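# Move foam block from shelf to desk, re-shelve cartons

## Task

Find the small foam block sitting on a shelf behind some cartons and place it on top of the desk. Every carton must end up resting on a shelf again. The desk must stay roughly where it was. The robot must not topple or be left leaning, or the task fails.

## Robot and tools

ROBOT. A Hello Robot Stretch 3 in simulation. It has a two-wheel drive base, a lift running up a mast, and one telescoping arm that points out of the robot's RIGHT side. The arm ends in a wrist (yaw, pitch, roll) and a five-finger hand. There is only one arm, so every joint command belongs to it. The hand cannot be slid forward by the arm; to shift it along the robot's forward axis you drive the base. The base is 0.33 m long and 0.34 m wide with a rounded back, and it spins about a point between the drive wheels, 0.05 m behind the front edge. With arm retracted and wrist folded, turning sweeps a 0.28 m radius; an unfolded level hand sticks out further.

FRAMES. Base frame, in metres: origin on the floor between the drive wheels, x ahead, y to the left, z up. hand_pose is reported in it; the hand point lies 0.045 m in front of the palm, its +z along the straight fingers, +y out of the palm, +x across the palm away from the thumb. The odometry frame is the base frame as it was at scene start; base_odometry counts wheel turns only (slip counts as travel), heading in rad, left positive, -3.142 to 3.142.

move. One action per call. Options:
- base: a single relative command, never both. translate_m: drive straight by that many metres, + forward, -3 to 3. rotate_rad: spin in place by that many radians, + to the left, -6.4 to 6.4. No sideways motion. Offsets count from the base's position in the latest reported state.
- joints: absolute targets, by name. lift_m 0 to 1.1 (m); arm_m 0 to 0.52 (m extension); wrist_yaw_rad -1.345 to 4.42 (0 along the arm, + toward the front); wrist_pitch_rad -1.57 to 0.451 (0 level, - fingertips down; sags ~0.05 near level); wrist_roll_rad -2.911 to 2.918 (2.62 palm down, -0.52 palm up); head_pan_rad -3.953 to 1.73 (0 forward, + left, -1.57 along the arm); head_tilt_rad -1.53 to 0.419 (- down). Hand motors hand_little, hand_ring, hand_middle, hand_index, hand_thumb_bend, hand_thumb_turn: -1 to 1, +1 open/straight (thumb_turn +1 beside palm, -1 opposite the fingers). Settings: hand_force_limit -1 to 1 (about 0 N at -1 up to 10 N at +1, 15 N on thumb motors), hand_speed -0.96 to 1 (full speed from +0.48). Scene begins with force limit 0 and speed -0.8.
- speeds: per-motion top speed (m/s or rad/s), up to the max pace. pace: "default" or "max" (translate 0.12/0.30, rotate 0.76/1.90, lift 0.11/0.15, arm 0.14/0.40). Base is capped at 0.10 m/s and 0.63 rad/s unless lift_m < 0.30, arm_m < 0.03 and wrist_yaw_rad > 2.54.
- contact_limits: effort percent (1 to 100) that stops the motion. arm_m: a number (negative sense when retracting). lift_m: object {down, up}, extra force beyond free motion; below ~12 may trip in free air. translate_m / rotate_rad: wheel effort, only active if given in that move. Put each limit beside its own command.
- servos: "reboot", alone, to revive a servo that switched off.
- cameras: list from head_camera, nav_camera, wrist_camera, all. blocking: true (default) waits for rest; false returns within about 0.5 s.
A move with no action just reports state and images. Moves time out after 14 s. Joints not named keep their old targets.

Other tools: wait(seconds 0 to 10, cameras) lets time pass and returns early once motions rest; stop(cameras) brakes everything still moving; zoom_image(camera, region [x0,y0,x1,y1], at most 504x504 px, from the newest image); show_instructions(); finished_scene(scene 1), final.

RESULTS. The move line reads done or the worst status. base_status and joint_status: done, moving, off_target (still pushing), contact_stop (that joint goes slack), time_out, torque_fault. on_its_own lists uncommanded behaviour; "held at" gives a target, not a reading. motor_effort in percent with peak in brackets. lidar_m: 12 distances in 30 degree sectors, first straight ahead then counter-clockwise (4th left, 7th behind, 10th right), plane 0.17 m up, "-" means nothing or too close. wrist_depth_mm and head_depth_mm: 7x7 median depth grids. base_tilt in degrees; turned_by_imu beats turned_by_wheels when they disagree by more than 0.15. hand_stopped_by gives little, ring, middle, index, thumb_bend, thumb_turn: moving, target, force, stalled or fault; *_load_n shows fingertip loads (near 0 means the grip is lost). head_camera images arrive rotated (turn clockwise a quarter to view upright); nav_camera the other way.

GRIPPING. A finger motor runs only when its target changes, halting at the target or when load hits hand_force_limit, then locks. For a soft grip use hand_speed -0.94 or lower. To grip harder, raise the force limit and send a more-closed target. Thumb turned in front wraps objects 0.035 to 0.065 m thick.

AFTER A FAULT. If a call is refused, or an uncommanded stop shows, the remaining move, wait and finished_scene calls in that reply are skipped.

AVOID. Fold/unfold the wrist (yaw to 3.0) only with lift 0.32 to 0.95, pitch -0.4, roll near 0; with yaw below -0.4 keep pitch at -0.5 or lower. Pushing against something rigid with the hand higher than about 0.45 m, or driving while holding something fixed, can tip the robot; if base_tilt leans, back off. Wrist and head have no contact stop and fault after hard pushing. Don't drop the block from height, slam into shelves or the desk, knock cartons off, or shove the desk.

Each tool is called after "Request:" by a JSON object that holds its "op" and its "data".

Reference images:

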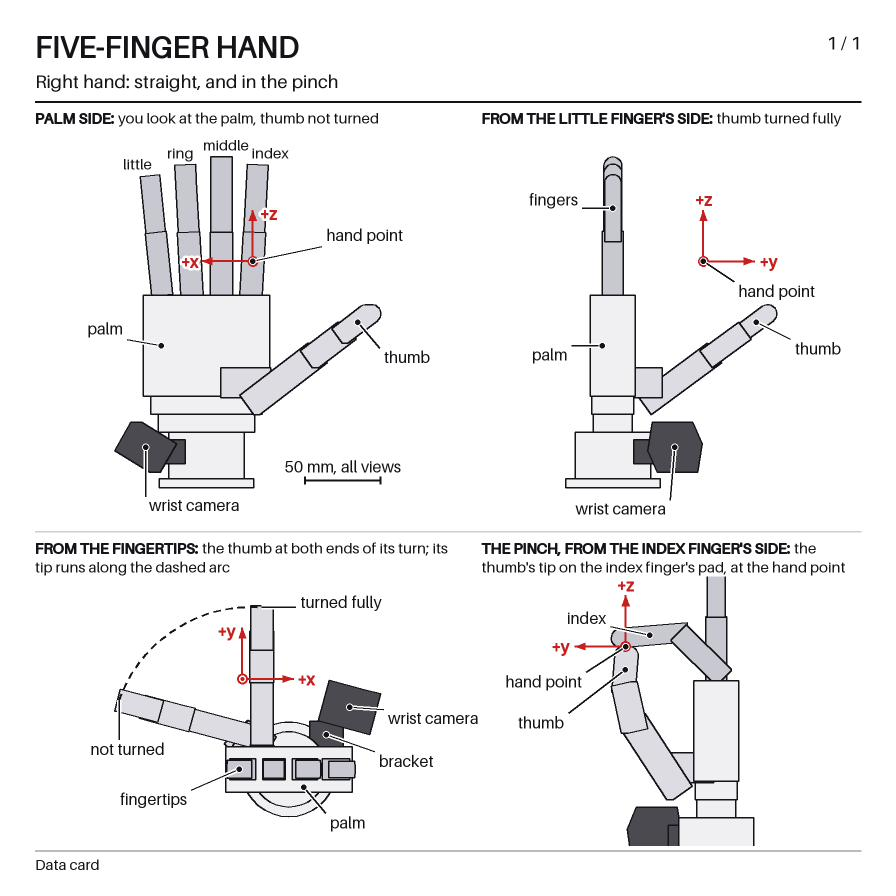

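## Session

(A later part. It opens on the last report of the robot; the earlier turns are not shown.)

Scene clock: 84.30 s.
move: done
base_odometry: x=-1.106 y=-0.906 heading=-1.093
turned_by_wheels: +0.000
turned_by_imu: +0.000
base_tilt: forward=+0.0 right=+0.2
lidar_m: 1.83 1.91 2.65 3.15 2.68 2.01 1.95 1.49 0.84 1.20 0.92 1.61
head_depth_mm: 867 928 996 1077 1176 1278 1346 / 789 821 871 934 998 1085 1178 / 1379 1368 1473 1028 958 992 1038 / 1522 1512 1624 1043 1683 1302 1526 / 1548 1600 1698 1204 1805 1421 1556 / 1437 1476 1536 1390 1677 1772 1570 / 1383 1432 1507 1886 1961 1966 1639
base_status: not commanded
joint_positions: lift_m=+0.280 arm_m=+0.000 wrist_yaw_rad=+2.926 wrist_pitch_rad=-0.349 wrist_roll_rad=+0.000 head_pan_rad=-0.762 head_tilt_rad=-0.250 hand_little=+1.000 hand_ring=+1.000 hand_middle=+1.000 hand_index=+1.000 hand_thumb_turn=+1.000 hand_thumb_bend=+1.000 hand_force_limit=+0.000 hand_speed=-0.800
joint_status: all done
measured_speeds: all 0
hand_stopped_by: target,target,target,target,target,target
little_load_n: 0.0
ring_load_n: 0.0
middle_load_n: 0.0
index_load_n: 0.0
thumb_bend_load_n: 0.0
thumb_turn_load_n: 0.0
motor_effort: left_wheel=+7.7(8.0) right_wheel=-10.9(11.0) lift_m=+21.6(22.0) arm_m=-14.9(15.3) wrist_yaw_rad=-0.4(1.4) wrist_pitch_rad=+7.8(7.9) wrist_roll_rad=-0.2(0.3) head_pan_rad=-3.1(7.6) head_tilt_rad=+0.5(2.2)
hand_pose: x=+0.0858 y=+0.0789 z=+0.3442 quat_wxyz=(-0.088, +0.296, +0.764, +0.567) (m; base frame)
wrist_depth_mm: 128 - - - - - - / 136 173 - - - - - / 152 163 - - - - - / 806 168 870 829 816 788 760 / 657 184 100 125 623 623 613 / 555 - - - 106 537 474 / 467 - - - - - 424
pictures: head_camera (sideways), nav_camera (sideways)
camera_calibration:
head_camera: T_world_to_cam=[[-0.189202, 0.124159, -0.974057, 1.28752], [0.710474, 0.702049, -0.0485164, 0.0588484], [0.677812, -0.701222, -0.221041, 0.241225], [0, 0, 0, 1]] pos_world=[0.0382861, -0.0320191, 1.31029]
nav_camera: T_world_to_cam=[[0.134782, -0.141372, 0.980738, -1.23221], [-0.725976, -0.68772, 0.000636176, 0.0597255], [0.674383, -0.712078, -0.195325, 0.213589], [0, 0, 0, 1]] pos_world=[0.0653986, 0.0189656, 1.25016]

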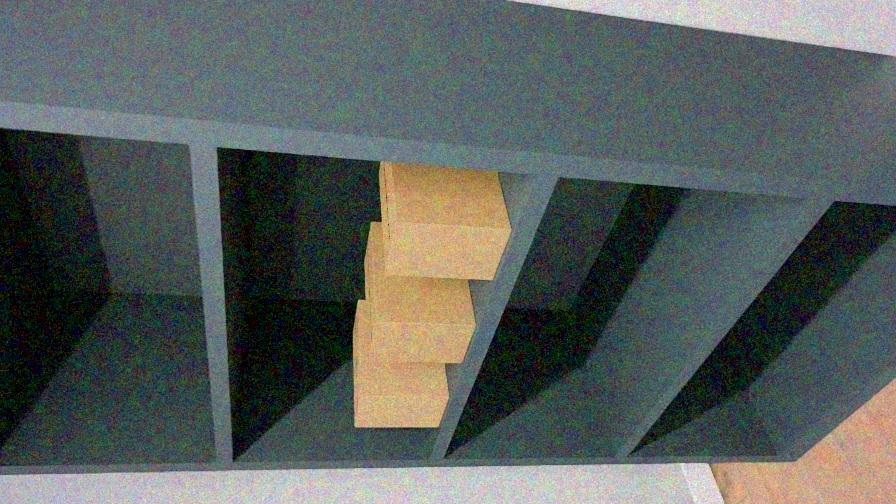

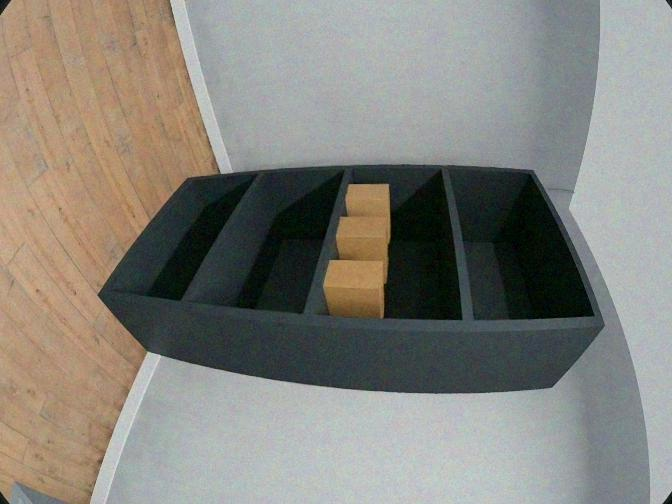

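Request:
{"op": "move", "data": {"base": {"translate_m": -0.5}, "joints": {"head_pan_rad": -1.8, "head_tilt_rad": -0.35}, "pace": "max", "cameras": ["head_camera"]}}

Request:
{"op": "zoom_image", "data": {"camera": "head_camera", "region": [250, 100, 550, 500]}}

Request:
{"op": "move", "data": {"base": {"translate_m": -0.4}, "joints": {"head_pan_rad": -1.57, "head_tilt_rad": -0.35}, "pace": "max", "cameras": ["head_camera"]}}

Request:
{"op": "zoom_image", "data": {"camera": "head_camera", "region": [250, 50, 550, 450]}}

Request:
{"op": "move", "data": {"base": {"translate_m": -0.5}, "joints": {"head_pan_rad": -1.2, "head_tilt_rad": -0.35}, "pace": "max", "cameras": ["head_camera"]}}

Request:
{"op": "zoom_image", "data": {"camera": "head_camera", "region": [250, 0, 550, 400]}}

Scene clock: 98.10 s.
move: done
base_odometry: x=-1.336 y=-0.462 heading=-1.093
turned_by_wheels: +0.000
turned_by_imu: -0.004
base_tilt: forward=+0.0 right=+0.3
lidar_m: 2.33 2.43 3.40 3.21 2.01 1.50 1.45 1.07 1.15 0.72 1.24 1.27
head_depth_mm: 1069 1159 1205 901 1386 1168 1352 / 1040 1135 1185 792 1386 1153 1331 / 1008 1105 1153 858 1345 1142 1319 / 747 1079 1132 761 1312 1132 986 / 776 1053 1089 736 1278 1123 977 / 686 1032 1085 939 1248 1106 941 / 605 755 714 689 726 825 866
base_status: done
joint_positions: lift_m=+0.280 arm_m=+0.000 wrist_yaw_rad=+2.926 wrist_pitch_rad=-0.349 wrist_roll_rad=+0.000 head_pan_rad=-1.802 head_tilt_rad=-0.352 hand_little=+1.000 hand_ring=+1.000 hand_middle=+1.000 hand_index=+1.000 hand_thumb_turn=+1.000 hand_thumb_bend=+1.000 hand_force_limit=+0.000 hand_speed=-0.800
joint_status: all done
measured_speeds: all 0
hand_stopped_by: target,target,target,target,target,target
little_load_n: 0.0
ring_load_n: 0.0
middle_load_n: 0.0
index_load_n: 0.0
thumb_bend_load_n: 0.0
thumb_turn_load_n: 0.0
motor_effort: left_wheel=+1.3(9.5) right_wheel=-9.7(21.2) lift_m=+23.8(24.1) arm_m=-14.5(15.0) wrist_yaw_rad=-1.1(1.8) wrist_pitch_rad=+7.7(8.0) wrist_roll_rad=-0.3(0.3) head_pan_rad=+4.7(9.6) head_tilt_rad=+1.5(2.7)
hand_pose: x=+0.0858 y=+0.0789 z=+0.3442 quat_wxyz=(-0.088, +0.296, +0.764, +0.567) (m; base frame)
wrist_depth_mm: 128 - - - - - - / 136 174 - - - - - / 152 163 - - - - - / 806 167 877 820 793 794 765 / 660 183 99 124 634 621 617 / 539 - - - 106 535 483 / 465 - - - - - 417
pictures: head_camera (sideways)
camera_calibration:
head_camera: T_world_to_cam=[[0.0337864, 0.321402, -0.94634, 1.24991], [0.966228, -0.252537, -0.0512717, 0.0608529], [-0.255464, -0.912648, -0.31908, 0.374529], [0, 0, 0, 1]] pos_world=[-0.00534889, -0.044543, 1.30546]

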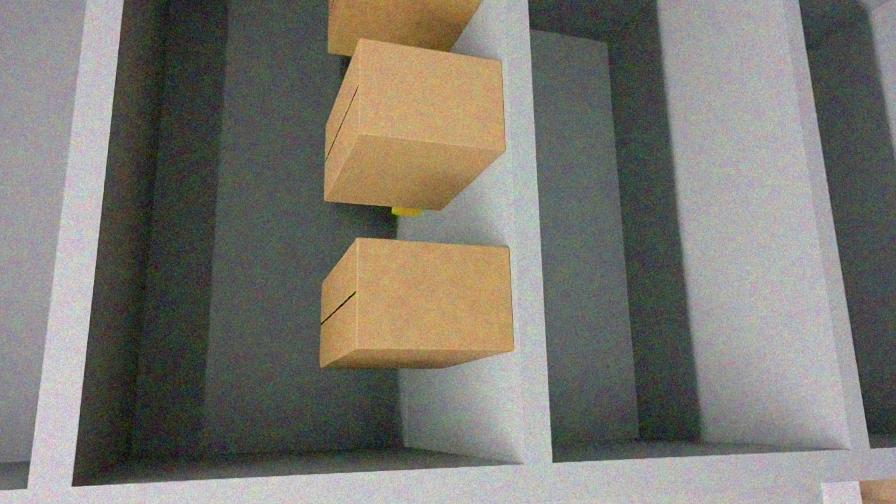

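Scaled by 1.260 from the camera's 896x504 image, which has a finer 1280x720 frame.

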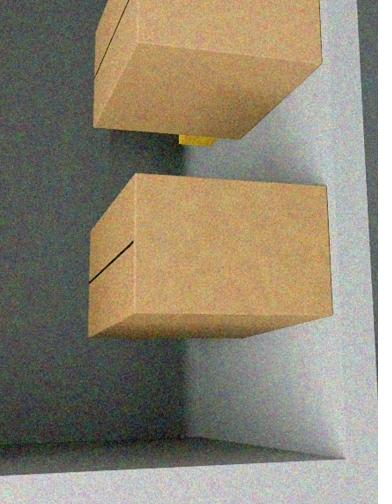

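Scene clock: 100.73 s.
move: done
base_odometry: x=-1.520 y=-0.107 heading=-1.093
turned_by_wheels: +0.000
turned_by_imu: -0.001
base_tilt: forward=+0.1 right=+0.2
lidar_m: 2.73 2.85 3.72 3.61 1.45 1.08 1.05 1.10 0.81 1.16 0.84 1.62
head_depth_mm: 672 1041 1077 710 1005 1074 945 / 687 1036 1075 723 1259 1155 935 / 717 1045 1104 1005 1260 1143 931 / 749 1041 1078 718 1263 1134 953 / 669 1042 1087 719 1256 1123 944 / 686 1039 1088 883 1256 1111 940 / 717 1044 861 721 1260 1098 931
base_status: done
joint_positions: lift_m=+0.280 arm_m=+0.000 wrist_yaw_rad=+2.926 wrist_pitch_rad=-0.349 wrist_roll_rad=+0.000 head_pan_rad=-1.566 head_tilt_rad=-0.352 hand_little=+1.000 hand_ring=+1.000 hand_middle=+1.000 hand_index=+1.000 hand_thumb_turn=+1.000 hand_thumb_bend=+1.000 hand_force_limit=+0.000 hand_speed=-0.800
joint_status: all done
measured_speeds: all 0
hand_stopped_by: target,target,target,target,target,target
little_load_n: 0.0
ring_load_n: 0.0
middle_load_n: 0.0
index_load_n: 0.0
thumb_bend_load_n: 0.0
thumb_turn_load_n: 0.0
motor_effort: left_wheel=-3.0(13.6) right_wheel=-7.1(16.8) lift_m=+24.7(25.0) arm_m=-14.3(14.9) wrist_yaw_rad=-0.4(1.3) wrist_pitch_rad=+7.7(7.9) wrist_roll_rad=-0.2(0.3) head_pan_rad=-4.9(7.7) head_tilt_rad=+4.2(5.0)
hand_pose: x=+0.0858 y=+0.0789 z=+0.3442 quat_wxyz=(-0.088, +0.296, +0.764, +0.567) (m; base frame)
wrist_depth_mm: 128 - - - - - - / 136 174 - - - - - / 152 162 - - - - - / 827 169 871 824 800 791 752 / 664 184 100 125 635 615 610 / 546 - - - 106 543 475 / 465 - - - - - 422
pictures: head_camera (sideways)
camera_calibration:
head_camera: T_world_to_cam=[[-0.0423259, 0.320382, -0.946343, 1.25039], [0.998492, -0.0195826, -0.0512879, 0.0606348], [-0.0349635, -0.947086, -0.319069, 0.373148], [0, 0, 0, 1]] pos_world=[0.00542697, -0.0460105, 1.30546]

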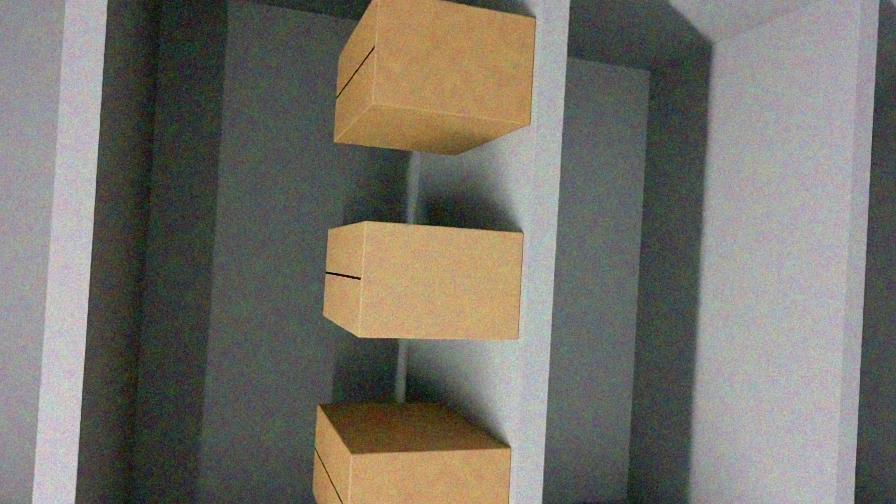

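Scaled by 1.260 from the camera's 896x504 image, which has a finer 1280x720 frame.

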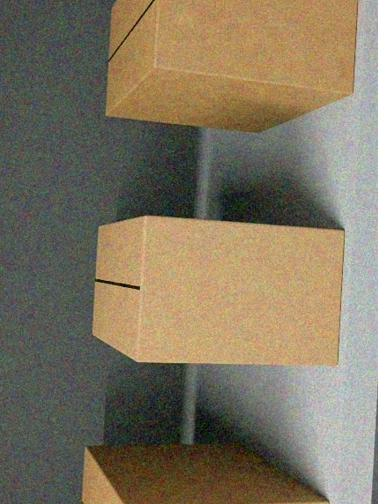

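Scene clock: 103.70 s.
move: done
base_odometry: x=-1.750 y=+0.337 heading=-1.092
turned_by_wheels: +0.000
turned_by_imu: -0.003
base_tilt: forward=+0.0 right=+0.3
lidar_m: 2.95 3.39 3.48 1.97 0.76 0.57 0.55 0.57 0.80 0.70 1.20 1.18
head_depth_mm: 565 599 885 1097 1178 1245 1320 / 677 1020 1075 682 729 833 1342 / 703 1066 1105 869 1263 1145 903 / 735 1107 1135 750 1323 1134 958 / 1054 1155 1182 834 1366 1127 1299 / 1102 1202 916 834 1430 1111 1336 / 1148 1262 1002 862 1449 1107 1403
base_status: done
joint_positions: lift_m=+0.280 arm_m=+0.000 wrist_yaw_rad=+2.926 wrist_pitch_rad=-0.349 wrist_roll_rad=+0.000 head_pan_rad=-1.197 head_tilt_rad=-0.350 hand_little=+1.000 hand_ring=+1.000 hand_middle=+1.000 hand_index=+1.000 hand_thumb_turn=+1.000 hand_thumb_bend=+1.000 hand_force_limit=+0.000 hand_speed=-0.800
joint_status: all done
measured_speeds: all 0
hand_stopped_by: target,target,target,target,target,target
little_load_n: 0.0
ring_load_n: 0.0
middle_load_n: 0.0
index_load_n: 0.0
thumb_bend_load_n: -0.5
thumb_turn_load_n: 0.0
motor_effort: left_wheel=+2.9(12.1) right_wheel=-11.7(21.6) lift_m=+25.8(26.1) arm_m=-14.2(14.6) wrist_yaw_rad=+0.2(1.6) wrist_pitch_rad=+7.8(8.0) wrist_roll_rad=-0.3(0.3) head_pan_rad=-1.3(6.2) head_tilt_rad=+4.2(5.5)
hand_pose: x=+0.0858 y=+0.0789 z=+0.3442 quat_wxyz=(-0.088, +0.296, +0.764, +0.567) (m; base frame)
wrist_depth_mm: 129 - - - - - - / 137 173 - - - - - / 147 162 - - - - - / - 168 867 825 802 762 765 / 657 183 100 124 623 627 610 / 548 - - - 106 538 474 / 467 - - - - - 421
pictures: head_camera (sideways)
camera_calibration:
head_camera: T_world_to_cam=[[-0.154528, 0.282055, -0.946872, 1.25178], [0.938313, 0.341964, -0.0512666, 0.0610523], [0.309336, -0.896384, -0.317499, 0.369001], [0, 0, 0, 1]] pos_world=[0.0220038, -0.0431828, 1.30556]

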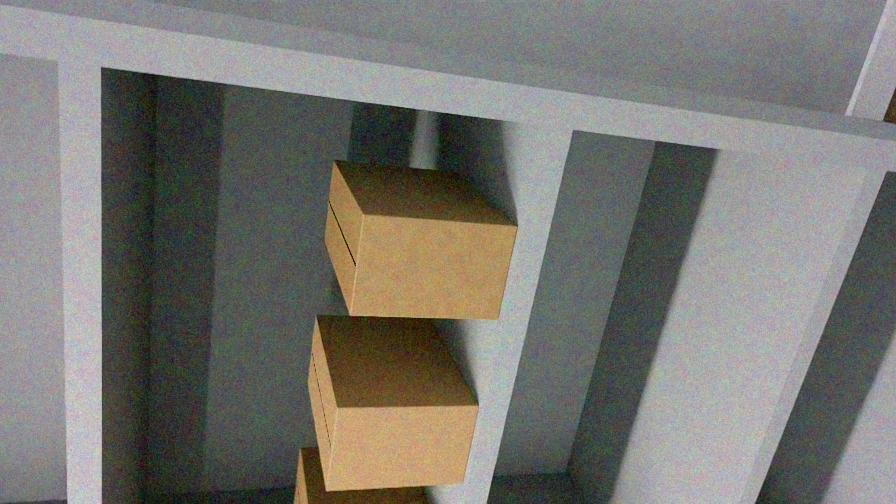

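Scaled by 1.260 from the camera's 896x504 image, which has a finer 1280x720 frame.

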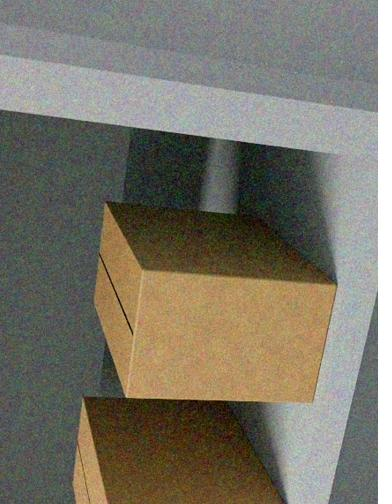

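Request:
{"op": "move", "data": {"joints": {"lift_m": 0.6, "wrist_pitch_rad": -0.4}, "pace": "max"}}

Request:
{"op": "move", "data": {"joints": {"wrist_yaw_rad": 0.0, "head_pan_rad": -1.57}}}

Request:
{"op": "move", "data": {"joints": {"wrist_roll_rad": 1.05, "wrist_pitch_rad": 0.0, "lift_m": 0.98}, "cameras": ["head_camera", "wrist_camera"]}}

Scene clock: 164.80 s.
move: done
base_odometry: x=-1.750 y=+0.337 heading=-1.092
turned_by_wheels: +0.000
turned_by_imu: -0.001
base_tilt: forward=+0.0 right=+0.2
lidar_m: 2.97 3.40 3.51 1.97 0.76 0.57 0.55 0.57 0.80 0.70 1.20 1.18
head_depth_mm: 565 603 952 1100 1174 1239 1320 / 678 1024 1074 681 728 881 1348 / 702 1064 1105 873 1256 1144 906 / 736 1106 1133 746 1328 1138 958 / 780 1150 1170 835 1372 1122 1298 / 1100 1199 913 832 1427 1113 1336 / 1147 1251 1006 857 1450 1104 1402
base_status: not commanded
joint_positions: lift_m=+0.600 arm_m=+0.000 wrist_yaw_rad=+2.926 wrist_pitch_rad=-0.440 wrist_roll_rad=+0.000 head_pan_rad=-1.200 head_tilt_rad=-0.350 hand_little=+1.000 hand_ring=+1.000 hand_middle=+1.000 hand_index=+1.000 hand_thumb_turn=+1.000 hand_thumb_bend=+1.000 hand_force_limit=+0.000 hand_speed=-0.800
joint_status: all done
measured_speeds: all 0
hand_stopped_by: target,target,target,target,target,target
little_load_n: 0.0
ring_load_n: 0.0
middle_load_n: 0.0
index_load_n: 0.0
thumb_bend_load_n: 0.0
thumb_turn_load_n: 0.0
motor_effort: left_wheel=+2.8(3.4) right_wheel=-11.9(11.9) lift_m=+34.3(38.7) arm_m=-13.4(13.9) wrist_yaw_rad=+0.2(2.0) wrist_pitch_rad=+7.1(9.6) wrist_roll_rad=-0.2(0.3) head_pan_rad=-5.1(5.9) head_tilt_rad=+5.1(5.6)
hand_pose: x=+0.0841 y=+0.0713 z=+0.6426 quat_wxyz=(-0.082, +0.305, +0.787, +0.529) (m; base frame)
wrist_depth_mm: 129 - - - - - - / 138 172 - - - - - / - 163 - - - - - / - 176 - - - - - / - 199 100 125 964 986 968 / - - - - 106 867 812 / 760 - - - - - 715
pictures: none

Scene clock: 167.27 s.
move: done
base_odometry: x=-1.750 y=+0.337 heading=-1.092
turned_by_wheels: +0.000
turned_by_imu: -0.001
base_tilt: forward=+0.0 right=+0.2
lidar_m: 2.95 3.39 3.50 1.97 0.76 0.57 0.55 0.57 0.80 0.70 1.20 1.18
head_depth_mm: 990 1048 1110 1188 1260 1338 1423 / 992 1049 1111 1184 1264 1363 1448 / 987 1042 1104 1177 1269 1354 1443 / 984 1041 1107 1181 1271 1355 1428 / 603 661 731 819 938 1086 1304 / 586 1020 1078 887 1232 1077 888 / 706 1025 875 753 1242 1105 928
base_status: not commanded
joint_positions: lift_m=+0.600 arm_m=+0.000 wrist_yaw_rad=+0.003 wrist_pitch_rad=-0.440 wrist_roll_rad=+0.000 head_pan_rad=-1.574 head_tilt_rad=-0.350 hand_little=+1.000 hand_ring=+1.000 hand_middle=+1.000 hand_index=+1.000 hand_thumb_turn=+1.000 hand_thumb_bend=+1.000 hand_force_limit=+0.000 hand_speed=-0.800
joint_status: all done
measured_speeds: all 0
hand_stopped_by: target,target,target,target,target,target
little_load_n: 0.0
ring_load_n: 0.0
middle_load_n: 0.0
index_load_n: 0.0
thumb_bend_load_n: 0.0
thumb_turn_load_n: 0.0
motor_effort: left_wheel=+2.8(3.5) right_wheel=-11.6(12.0) lift_m=+32.0(34.8) arm_m=-13.3(13.7) wrist_yaw_rad=-3.0(6.9) wrist_pitch_rad=+7.3(7.3) wrist_roll_rad=-0.2(0.4) head_pan_rad=+4.4(10.1) head_tilt_rad=+3.9(5.2)
hand_pose: x=-0.0774 y=-0.3790 z=+0.6426 quat_wxyz=(+0.517, +0.816, -0.217, +0.139) (m; base frame)
wrist_depth_mm: - - - - - 829 - / - - - - - 955 - / - - - - - - - / - - - - - - - / - - - 125 999 978 - / - - - - 106 869 102 / 777 - - - - - -
pictures: none

Scene clock: 171.57 s.
move: done
base_odometry: x=-1.750 y=+0.337 heading=-1.092
turned_by_wheels: +0.000
turned_by_imu: -0.001
base_tilt: forward=+0.0 right=+0.2
lidar_m: 2.95 3.39 3.50 1.97 0.76 0.56 0.55 0.57 0.80 0.70 1.20 1.18
head_depth_mm: 991 1046 1106 1178 1262 1326 - / 986 1042 1109 1177 1264 1338 - / 991 1043 1109 1176 1266 1341 - / 987 1045 1107 1186 410 300 - / 585 632 700 782 890 1029 890 / 586 1022 1081 887 1230 1073 883 / 704 1033 874 739 1246 1106 935
base_status: not commanded
joint_positions: lift_m=+0.980 arm_m=+0.000 wrist_yaw_rad=+0.003 wrist_pitch_rad=-0.050 wrist_roll_rad=+1.048 head_pan_rad=-1.570 head_tilt_rad=-0.350 hand_little=+1.000 hand_ring=+1.000 hand_middle=+1.000 hand_index=+1.000 hand_thumb_turn=+1.000 hand_thumb_bend=+1.000 hand_force_limit=+0.000 hand_speed=-0.800
joint_status: all done
measured_speeds: all 0
hand_stopped_by: target,target,target,target,target,target
little_load_n: 0.0
ring_load_n: 0.0
middle_load_n: 0.0
index_load_n: 0.0
thumb_bend_load_n: 0.0
thumb_turn_load_n: 0.0
motor_effort: left_wheel=+3.0(3.3) right_wheel=-11.7(12.0) lift_m=+35.7(39.7) arm_m=-12.7(13.5) wrist_yaw_rad=-2.6(4.0) wrist_pitch_rad=+9.0(11.3) wrist_roll_rad=+0.6(4.7) head_pan_rad=+4.5(5.4) head_tilt_rad=+3.4(5.5)
hand_pose: x=-0.0807 y=-0.3945 z=+1.0511 quat_wxyz=(+0.486, +0.513, -0.512, +0.488) (m; base frame)
wrist_depth_mm: - - - - - - - / - - - - - - - / - - - - - - - / - - - - - - - / - - - 125 - - - / - - - - 97 - 950 / - - - - - - 90
pictures: head_camera (sideways), wrist_camera
camera_calibration:
head_camera: T_world_to_cam=[[-0.0409867, 0.31898, -0.946875, 1.2511], [0.998396, -0.0239698, -0.0512918, 0.0606391], [-0.0390575, -0.947458, -0.317486, 0.371092], [0, 0, 0, 1]] pos_world=[0.00523064, -0.0460286, 1.30556]
wrist_camera: T_world_to_cam=[[-0.478585, 0.0553625, -0.876294, 0.96301], [0.857684, 0.243136, -0.45306, 0.630604], [0.187976, -0.968411, -0.163845, -0.039863], [0, 0, 0, 1]] pos_world=[-0.0724832, -0.245241, 1.12305]

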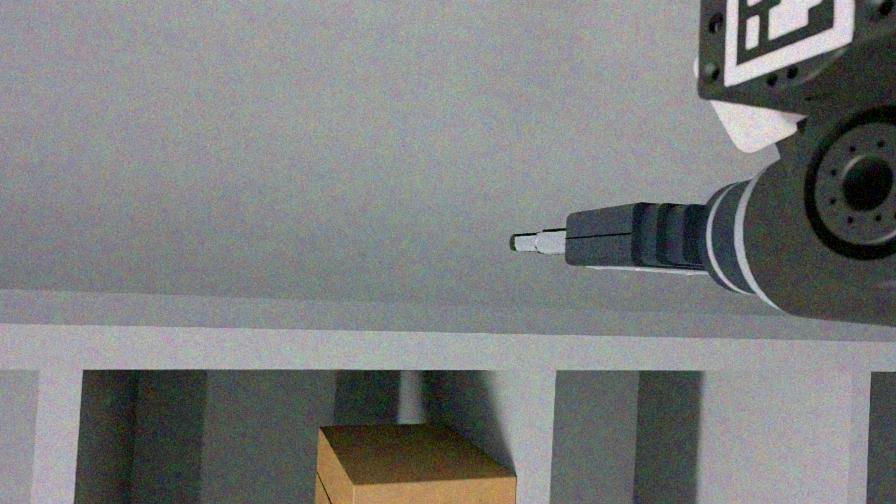

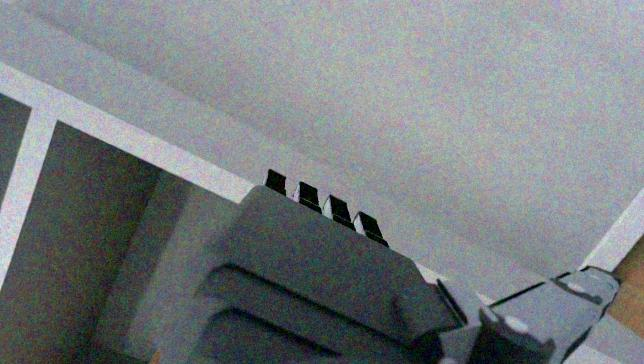

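Request:
{"op": "move", "data": {"base": {"rotate_rad": -0.31}, "joints": {"wrist_roll_rad": -2.09}, "pace": "max"}}

Request:
{"op": "move", "data": {"base": {"translate_m": 0.656}, "pace": "max"}}

Request:
{"op": "move", "data": {"base": {"rotate_rad": 0.31}, "joints": {"head_pan_rad": -1.57, "head_tilt_rad": -0.5}, "pace": "max", "cameras": ["all"]}}

Scene clock: 209.93 s.
move: done
base_odometry: x=-1.750 y=+0.337 heading=-1.402
turned_by_wheels: -0.309
turned_by_imu: -0.308
base_tilt: forward=+0.1 right=+0.3
lidar_m: 2.07 3.25 3.69 3.49 1.16 0.65 0.55 0.55 0.62 1.06 0.70 1.18
head_depth_mm: 837 848 859 868 880 891 - / 996 1008 1028 1046 1064 1118 - / 1066 1130 1188 1256 1320 1290 - / 1034 1099 1172 1245 362 299 - / 1007 1063 1133 1184 1255 1387 1456 / 977 1026 1096 1165 1242 1335 1414 / 951 997 1056 1125 1197 1279 1364
base_status: done
joint_positions: lift_m=+0.980 arm_m=+0.000 wrist_yaw_rad=+0.002 wrist_pitch_rad=-0.050 wrist_roll_rad=-2.088 head_pan_rad=-1.570 head_tilt_rad=-0.350 hand_little=+1.000 hand_ring=+1.000 hand_middle=+1.000 hand_index=+1.000 hand_thumb_turn=+1.000 hand_thumb_bend=+1.000 hand_force_limit=+0.000 hand_speed=-0.800
joint_status: all done
measured_speeds: all 0
hand_stopped_by: target,target,target,target,target,target
little_load_n: 0.0
ring_load_n: 0.0
middle_load_n: 0.0
index_load_n: 0.0
thumb_bend_load_n: 0.0
thumb_turn_load_n: 0.0
motor_effort: left_wheel=+10.7(16.1) right_wheel=-11.7(17.9) lift_m=+34.7(36.0) arm_m=-13.1(13.2) wrist_yaw_rad=-2.0(3.9) wrist_pitch_rad=+9.0(9.3) wrist_roll_rad=-0.8(4.9) head_pan_rad=+4.3(5.2) head_tilt_rad=+4.1(5.0)
hand_pose: x=+0.0392 y=-0.3974 z=+1.1130 quat_wxyz=(+0.489, +0.514, +0.512, -0.485) (m; base frame)
wrist_depth_mm: - - - - - - - / - - - - - - - / - - - - - - - / - - - - - - - / - - - 125 - - - / - - - - 96 - - / - - - - - - -
pictures: none

Scene clock: 217.43 s.
move: done
base_odometry: x=-1.640 y=-0.310 heading=-1.402
turned_by_wheels: +0.000
turned_by_imu: +0.000
base_tilt: forward=+0.0 right=+0.2
lidar_m: 1.42 2.59 2.97 3.46 2.48 1.39 1.18 1.18 0.73 0.97 0.67 0.60
head_depth_mm: 498 801 813 608 650 849 - / 461 930 942 581 617 1035 - / 468 929 975 658 612 1144 - / 482 898 952 824 361 299 - / 496 873 915 509 535 1086 945 / 511 844 880 504 534 1038 940 / 528 820 867 871 610 1023 877
base_status: done
joint_positions: lift_m=+0.980 arm_m=+0.000 wrist_yaw_rad=+0.002 wrist_pitch_rad=-0.050 wrist_roll_rad=-2.088 head_pan_rad=-1.570 head_tilt_rad=-0.350 hand_little=+1.000 hand_ring=+1.000 hand_middle=+1.000 hand_index=+1.000 hand_thumb_turn=+1.000 hand_thumb_bend=+1.000 hand_force_limit=+0.000 hand_speed=-0.800
joint_status: not commanded
measured_speeds: all 0
hand_stopped_by: target,target,target,target,target,target
little_load_n: 0.0
ring_load_n: 0.0
middle_load_n: 0.0
index_load_n: 0.0
thumb_bend_load_n: 0.0
thumb_turn_load_n: 0.0
motor_effort: left_wheel=+11.6(16.2) right_wheel=+1.5(11.6) lift_m=+29.5(34.9) arm_m=-11.2(15.3) wrist_yaw_rad=-2.2(3.2) wrist_pitch_rad=+9.1(9.4) wrist_roll_rad=-0.9(1.1) head_pan_rad=+3.2(5.1) head_tilt_rad=+3.5(5.2)
hand_pose: x=+0.0392 y=-0.3974 z=+1.1130 quat_wxyz=(+0.489, +0.514, +0.512, -0.485) (m; base frame)
wrist_depth_mm: - 726 - 257 - - 577 / - 778 280 273 265 642 - / - - 298 297 283 671 - / - - 132 513 308 - - / - - - 125 831 - - / - - - - 96 - 113 / - - - - - - 326
pictures: none

Scene clock: 218.87 s.
move: done
base_odometry: x=-1.640 y=-0.310 heading=-1.092
turned_by_wheels: +0.309
turned_by_imu: +0.307
base_tilt: forward=+0.0 right=+0.2
lidar_m: 2.26 2.73 3.80 3.39 1.63 1.21 1.18 0.73 0.76 0.96 0.60 1.42
head_depth_mm: 793 855 898 673 565 - - / 792 858 506 534 567 - - / 794 861 510 535 566 - - / 794 860 924 411 305 - - / 797 861 628 575 1123 1012 787 / 796 853 502 538 1110 1005 783 / 798 853 501 536 1011 941 800
base_status: done
joint_positions: lift_m=+0.980 arm_m=+0.000 wrist_yaw_rad=+0.002 wrist_pitch_rad=-0.050 wrist_roll_rad=-2.088 head_pan_rad=-1.570 head_tilt_rad=-0.500 hand_little=+1.000 hand_ring=+1.000 hand_middle=+1.000 hand_index=+1.000 hand_thumb_turn=+1.000 hand_thumb_bend=+1.000 hand_force_limit=+0.000 hand_speed=-0.800
joint_status: all done
measured_speeds: all 0
hand_stopped_by: target,target,target,target,target,target
little_load_n: 0.0
ring_load_n: 0.0
middle_load_n: 0.0
index_load_n: 0.0
thumb_bend_load_n: 0.0
thumb_turn_load_n: 0.0
motor_effort: left_wheel=-9.8(15.3) right_wheel=+13.2(18.0) lift_m=+28.5(29.6) arm_m=-10.7(11.2) wrist_yaw_rad=-1.5(2.4) wrist_pitch_rad=+9.1(9.3) wrist_roll_rad=-0.9(0.9) head_pan_rad=+4.1(4.3) head_tilt_rad=-2.2(3.8)
hand_pose: x=+0.0391 y=-0.3974 z=+1.1130 quat_wxyz=(+0.489, +0.514, +0.512, -0.485) (m; base frame)
wrist_depth_mm: - - - - - - - / 703 - - - - - - / 720 - - - - 701 - / 745 - 282 432 - - - / - - 100 125 728 - - / - - - - 96 - 113 / - - - - - - 314
pictures: head_camera (sideways), nav_camera (sideways), wrist_camera
camera_calibration:
head_camera: T_world_to_cam=[[-0.0411608, 0.456535, -0.888753, 1.17532], [0.998393, -0.0158907, -0.0544013, 0.0646875], [-0.0389589, -0.889564, -0.455147, 0.550228], [0, 0, 0, 1]] pos_world=[0.0052301, -0.0460852, 1.29853]
nav_camera: T_world_to_cam=[[-0.00889105, -0.431623, 0.90201, -1.12854], [-0.998754, 0.0481378, 0.0131899, 0.0450362], [-0.0491139, -0.900769, -0.431513, 0.525444], [0, 0, 0, 1]] pos_world=[0.0607528, -0.0159686, 1.2441]
wrist_camera: T_world_to_cam=[[0.473166, -0.0326733, 0.880367, -0.952523], [-0.861501, 0.191784, 0.470144, -0.424018], [-0.184201, -0.980893, 0.0625974, -0.297499], [0, 0, 0, 1]] pos_world=[0.0306103, -0.241617, 1.05654]

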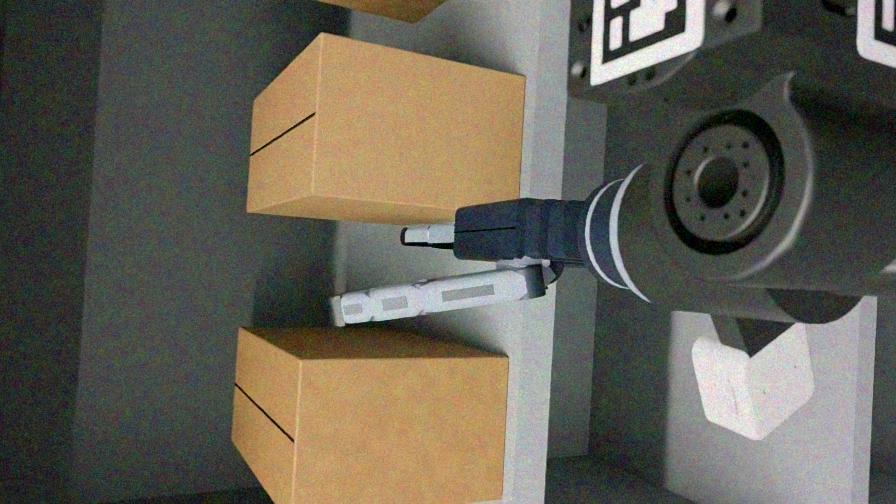

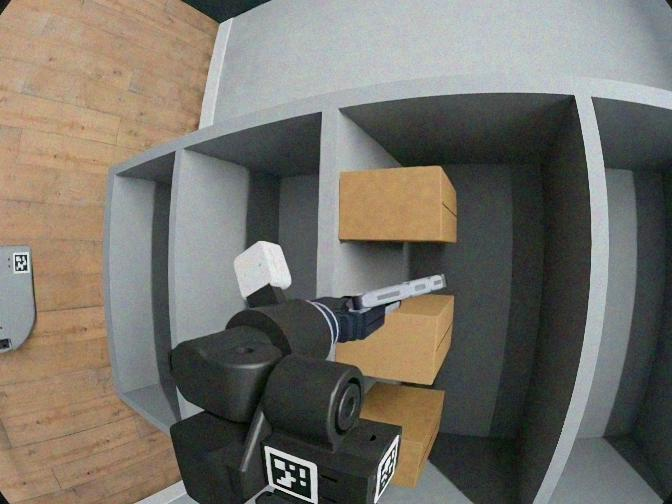

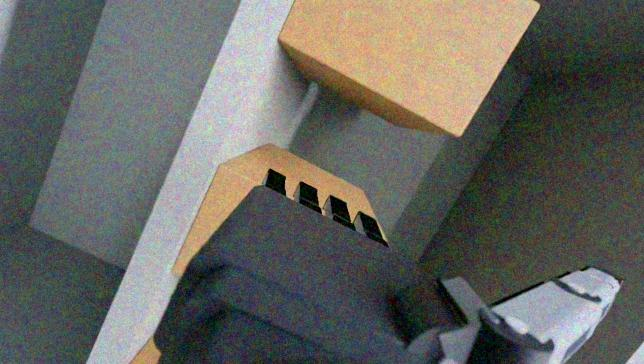

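Request:
{"op": "move", "data": {"base": {"translate_m": 0.01}}}

Request:
{"op": "move", "data": {"joints": {"arm_m": 0.15}, "contact_limits": {"arm_m": 40}, "cameras": ["head_camera", "wrist_camera"]}}

Scene clock: 230.67 s.
move: done
base_odometry: x=-1.635 y=-0.319 heading=-1.092
turned_by_wheels: +0.000
turned_by_imu: -0.001
base_tilt: forward=+0.1 right=+0.3
lidar_m: 2.25 2.71 3.48 3.53 1.65 1.23 1.19 0.74 0.78 0.97 0.60 1.41
head_depth_mm: 794 859 902 638 565 - - / 793 861 505 535 566 - - / 794 862 562 536 568 - - / 795 864 926 411 305 - - / 798 850 551 561 1127 1013 785 / 797 854 503 537 1110 1007 785 / 798 855 502 537 977 939 798
base_status: done
joint_positions: lift_m=+0.980 arm_m=+0.000 wrist_yaw_rad=+0.002 wrist_pitch_rad=-0.050 wrist_roll_rad=-2.088 head_pan_rad=-1.570 head_tilt_rad=-0.500 hand_little=+1.000 hand_ring=+1.000 hand_middle=+1.000 hand_index=+1.000 hand_thumb_turn=+1.000 hand_thumb_bend=+1.000 hand_force_limit=+0.000 hand_speed=-0.800
joint_status: not commanded
measured_speeds: all 0
hand_stopped_by: target,target,target,target,target,target
little_load_n: 0.0
ring_load_n: 0.0
middle_load_n: 0.0
index_load_n: 0.0
thumb_bend_load_n: 0.5
thumb_turn_load_n: 0.0
motor_effort: left_wheel=+1.8(6.4) right_wheel=+10.8(14.6) lift_m=+26.0(26.5) arm_m=-10.8(10.9) wrist_yaw_rad=-1.8(2.7) wrist_pitch_rad=+9.1(9.3) wrist_roll_rad=-0.8(1.0) head_pan_rad=+2.9(4.0) head_tilt_rad=-2.4(3.6)
hand_pose: x=+0.0391 y=-0.3974 z=+1.1130 quat_wxyz=(+0.489, +0.514, +0.512, -0.485) (m; base frame)
wrist_depth_mm: - - - - - - - / 704 - - - - - - / 723 - - - - 685 - / 759 - 288 446 - - - / 795 - 99 125 740 - - / - - - - 96 - 113 / - - - - - - 316
pictures: none

Scene clock: 233.03 s.
move: done
base_odometry: x=-1.635 y=-0.319 heading=-1.092
turned_by_wheels: +0.000
turned_by_imu: +0.000
base_tilt: forward=+0.0 right=+0.2
lidar_m: 2.26 2.71 3.47 3.53 1.65 1.23 1.19 0.74 0.77 0.97 0.60 1.41
head_depth_mm: 791 859 900 287 - 983 812 / 795 859 506 - - 951 823 / 797 859 564 - 288 966 819 / 795 860 915 441 291 930 814 / 796 852 582 603 410 953 808 / 797 851 502 536 1112 947 800 / 798 853 502 537 977 936 801
base_status: not commanded
joint_positions: lift_m=+0.980 arm_m=+0.150 wrist_yaw_rad=+0.002 wrist_pitch_rad=-0.050 wrist_roll_rad=-2.088 head_pan_rad=-1.570 head_tilt_rad=-0.500 hand_little=+1.000 hand_ring=+1.000 hand_middle=+1.000 hand_index=+1.000 hand_thumb_turn=+1.000 hand_thumb_bend=+1.000 hand_force_limit=+0.000 hand_speed=-0.800
joint_status: all done
measured_speeds: all 0
hand_stopped_by: target,target,target,target,target,target
little_load_n: 0.0
ring_load_n: 0.0
middle_load_n: 0.0
index_load_n: 0.0
thumb_bend_load_n: 0.0
thumb_turn_load_n: 0.0
motor_effort: left_wheel=+1.5(2.1) right_wheel=+10.8(10.9) lift_m=+24.2(25.8) arm_m=+16.3(21.0) wrist_yaw_rad=-1.2(2.9) wrist_pitch_rad=+9.1(9.3) wrist_roll_rad=-0.7(0.9) head_pan_rad=+3.4(4.1) head_tilt_rad=-2.4(3.9)
contact_limits: arm_m 40 (drawing in: default 33, maximum 55; extending or still: default 43, maximum 70)
hand_pose: x=+0.0391 y=-0.5474 z=+1.1130 quat_wxyz=(+0.489, +0.514, +0.512, -0.485) (m; base frame)
wrist_depth_mm: - 110 148 - - - - / - 118 - - - - - / - 133 - - - - - / - 144 233 - - - - / 125 157 100 125 - - - / 137 145 - - 96 - 113 / 151 - - - - - 315
pictures: head_camera (sideways), wrist_camera
camera_calibration:
head_camera: T_world_to_cam=[[-0.0411274, 0.45721, -0.888407, 1.17482], [0.998394, -0.0158625, -0.0543826, 0.064659], [-0.0389566, -0.889217, -0.455823, 0.55108], [0, 0, 0, 1]] pos_world=[0.00523021, -0.0460831, 1.29843]
wrist_camera: T_world_to_cam=[[0.473223, -0.0325961, 0.88034, -0.957367], [-0.86147, 0.191828, 0.470182, -0.395275], [-0.1842, -0.980887, 0.0626967, -0.444736], [0, 0, 0, 1]] pos_world=[0.0306101, -0.391617, 1.05654]

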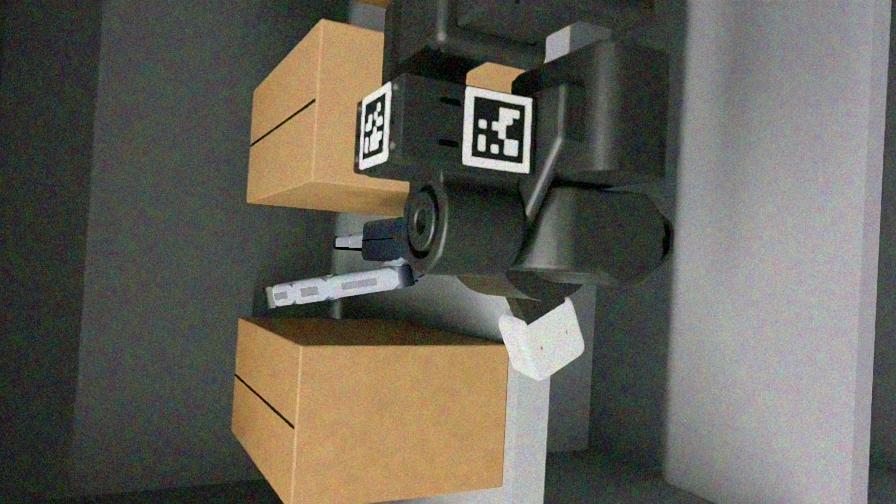

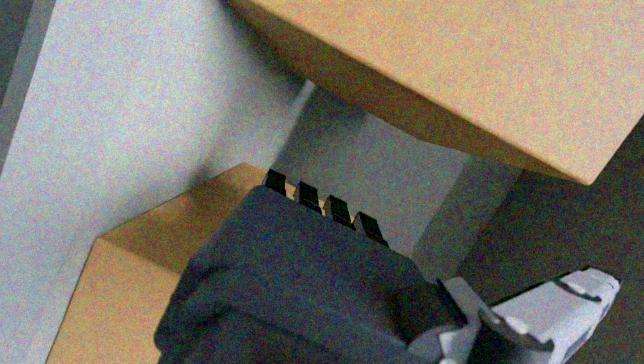

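Request:
{"op": "move", "data": {"joints": {"arm_m": 0.28}, "contact_limits": {"arm_m": 40}, "cameras": ["head_camera", "nav_camera", "wrist_camera"]}}

Scene clock: 239.17 s.
move: done
base_odometry: x=-1.635 y=-0.319 heading=-1.092
turned_by_wheels: +0.000
turned_by_imu: -0.001
base_tilt: forward=+0.0 right=+0.2
lidar_m: 2.25 2.71 3.45 3.49 1.65 1.22 1.19 0.74 0.78 0.97 0.60 1.41
head_depth_mm: 794 857 530 - 1140 987 809 / 795 856 415 393 1120 981 825 / 797 862 377 382 1109 968 819 / 794 858 566 408 1129 963 811 / 789 853 681 558 1128 952 807 / 799 855 507 542 1116 946 803 / 797 854 502 548 975 936 800
base_status: not commanded
joint_positions: lift_m=+0.980 arm_m=+0.280 wrist_yaw_rad=+0.002 wrist_pitch_rad=-0.050 wrist_roll_rad=-2.088 head_pan_rad=-1.570 head_tilt_rad=-0.500 hand_little=+1.000 hand_ring=+1.000 hand_middle=+1.000 hand_index=+1.000 hand_thumb_turn=+1.000 hand_thumb_bend=+1.000 hand_force_limit=+0.000 hand_speed=-0.800
joint_status: all done
measured_speeds: all 0
hand_stopped_by: target,target,target,target,target,target
little_load_n: 0.0
ring_load_n: 0.0
middle_load_n: 0.0
index_load_n: 0.0
thumb_bend_load_n: 0.0
thumb_turn_load_n: 0.0
motor_effort: left_wheel=+1.5(2.2) right_wheel=+10.5(10.9) lift_m=+20.7(22.5) arm_m=+15.5(22.2) wrist_yaw_rad=-2.1(2.6) wrist_pitch_rad=+9.1(9.3) wrist_roll_rad=-0.8(0.9) head_pan_rad=+2.9(3.5) head_tilt_rad=+0.1(2.7)
contact_limits: arm_m 40 (drawing in: default 33, maximum 55; extending or still: default 43, maximum 70)
hand_pose: x=+0.0391 y=-0.6774 z=+1.1130 quat_wxyz=(+0.489, +0.514, +0.512, -0.485) (m; base frame)
wrist_depth_mm: - 109 147 - - - - / - 122 157 432 - - - / - 139 - 444 438 - - / - 143 236 455 447 449 - / - 160 99 124 - - - / 115 124 - - 96 - 113 / 100 - - - - - 317
pictures: head_camera (sideways), nav_camera (sideways), wrist_camera
camera_calibration:
head_camera: T_world_to_cam=[[-0.0411274, 0.45721, -0.888407, 1.17482], [0.998394, -0.0158625, -0.0543826, 0.064659], [-0.0389566, -0.889217, -0.455823, 0.55108], [0, 0, 0, 1]] pos_world=[0.00523021, -0.0460831, 1.29843]
nav_camera: T_world_to_cam=[[-0.00891712, -0.432348, 0.901663, -1.12812], [-0.998753, 0.0481401, 0.0132059, 0.0450163], [-0.0491157, -0.900421, -0.432239, 0.526352], [0, 0, 0, 1]] pos_world=[0.0607528, -0.0159686, 1.2441]
wrist_camera: T_world_to_cam=[[0.473316, -0.0325273, 0.880292, -0.961522], [-0.861419, 0.19187, 0.470258, -0.370397], [-0.184198, -0.980881, 0.0627957, -0.572353], [0, 0, 0, 1]] pos_world=[0.0306099, -0.521617, 1.05654]

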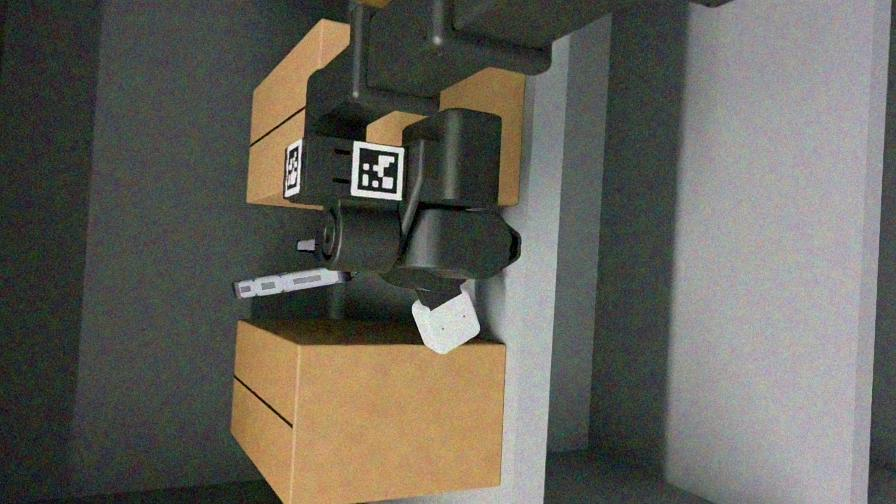

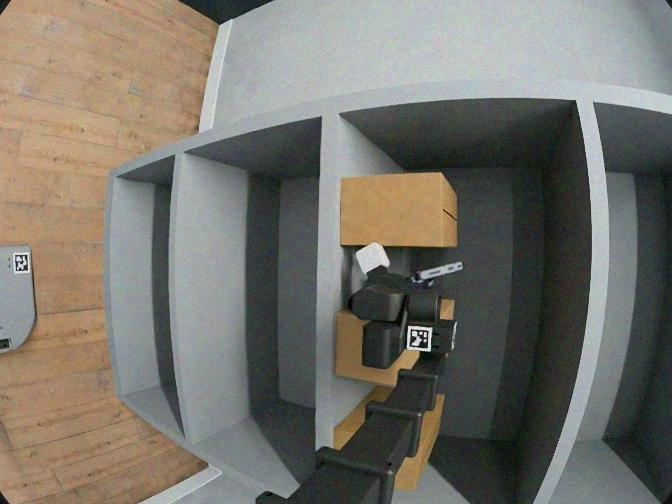

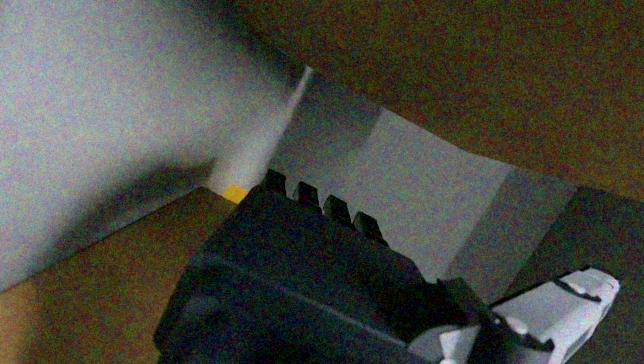

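Request:
{"op": "move", "data": {"base": {"translate_m": -0.12}, "speeds": {"translate_m": 0.05}, "contact_limits": {"translate_m": 40}, "cameras": ["head_camera", "nav_camera", "wrist_camera"]}}

Scene clock: 246.70 s.
move: done
base_odometry: x=-1.691 y=-0.212 heading=-1.093
turned_by_wheels: +0.000
turned_by_imu: -0.001
base_tilt: forward=+0.0 right=+0.3
lidar_m: 2.37 2.84 3.51 3.82 1.48 1.10 1.07 1.12 0.65 0.96 0.67 1.42
head_depth_mm: 789 853 506 - 1135 987 809 / 790 856 415 393 1113 981 803 / 789 847 377 382 1104 970 820 / 792 846 566 408 1094 963 813 / 792 856 913 600 1121 954 804 / 793 860 912 655 1107 946 801 / 794 841 590 587 1104 938 795
base_status: done
joint_positions: lift_m=+0.980 arm_m=+0.280 wrist_yaw_rad=+0.002 wrist_pitch_rad=-0.049 wrist_roll_rad=-2.088 head_pan_rad=-1.570 head_tilt_rad=-0.500 hand_little=+1.000 hand_ring=+1.000 hand_middle=+1.000 hand_index=+1.000 hand_thumb_turn=+1.000 hand_thumb_bend=+1.000 hand_force_limit=+0.000 hand_speed=-0.800
joint_status: not commanded
measured_speeds: all 0
hand_stopped_by: target,target,target,target,target,target
little_load_n: 0.0
ring_load_n: 0.0
middle_load_n: -0.5
index_load_n: 0.0
thumb_bend_load_n: 0.0
thumb_turn_load_n: 0.0
motor_effort: left_wheel=-12.2(15.0) right_wheel=-1.4(10.4) lift_m=+17.7(18.5) arm_m=-6.6(6.6) wrist_yaw_rad=-1.4(2.7) wrist_pitch_rad=+8.8(9.2) wrist_roll_rad=-0.7(0.9) head_pan_rad=+2.3(3.2) head_tilt_rad=+0.1(1.7)
contact_limits: arm_m 40 (drawing in: default 33, maximum 55; extending or still: default 43, maximum 70); translate_m 40 (maximum 100)
hand_pose: x=+0.0391 y=-0.6774 z=+1.1132 quat_wxyz=(+0.489, +0.513, +0.511, -0.486) (m; base frame)
wrist_depth_mm: - 109 144 412 404 407 403 / - 124 158 417 421 413 414 / - 138 - 437 431 435 429 / - 143 192 444 445 448 437 / - 124 103 125 240 452 - / - - - - 96 - 113 / - 85 - - - - 316
pictures: head_camera (sideways), nav_camera (sideways), wrist_camera
camera_calibration:
head_camera: T_world_to_cam=[[-0.0411274, 0.45721, -0.888407, 1.17482], [0.998394, -0.0158625, -0.0543826, 0.064659], [-0.0389566, -0.889217, -0.455823, 0.55108], [0, 0, 0, 1]] pos_world=[0.00523021, -0.0460831, 1.29843]
nav_camera: T_world_to_cam=[[-0.00891712, -0.432348, 0.901663, -1.12812], [-0.998753, 0.0481401, 0.0132059, 0.0450163], [-0.0491157, -0.900421, -0.432239, 0.526352], [0, 0, 0, 1]] pos_world=[0.0607528, -0.0159686, 1.2441]
wrist_camera: T_world_to_cam=[[0.473431, -0.0316567, 0.880262, -0.961133], [-0.861354, 0.192353, 0.47018, -0.370094], [-0.184205, -0.980815, 0.0637982, -0.573484], [0, 0, 0, 1]] pos_world=[0.0306095, -0.52172, 1.05665]

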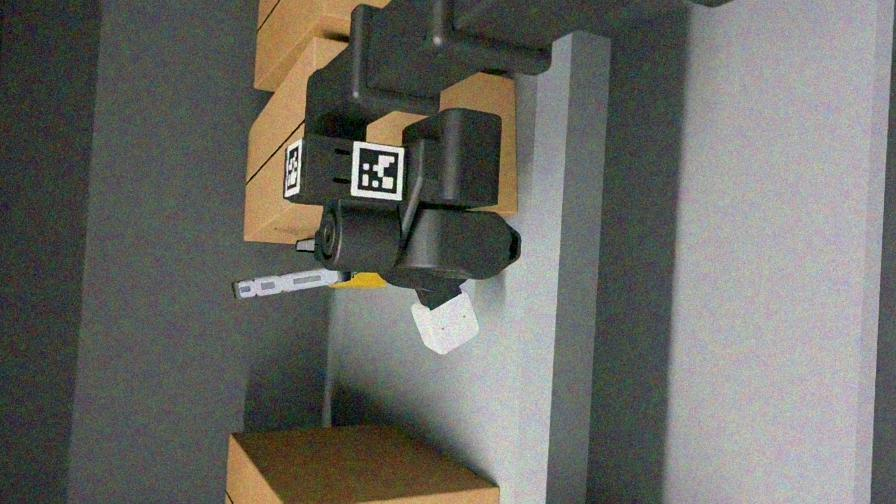

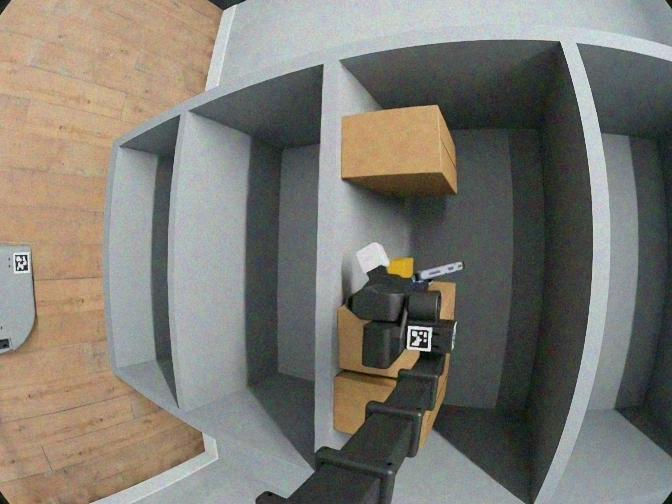

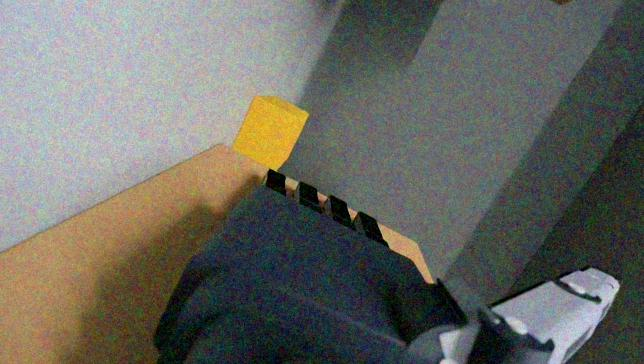

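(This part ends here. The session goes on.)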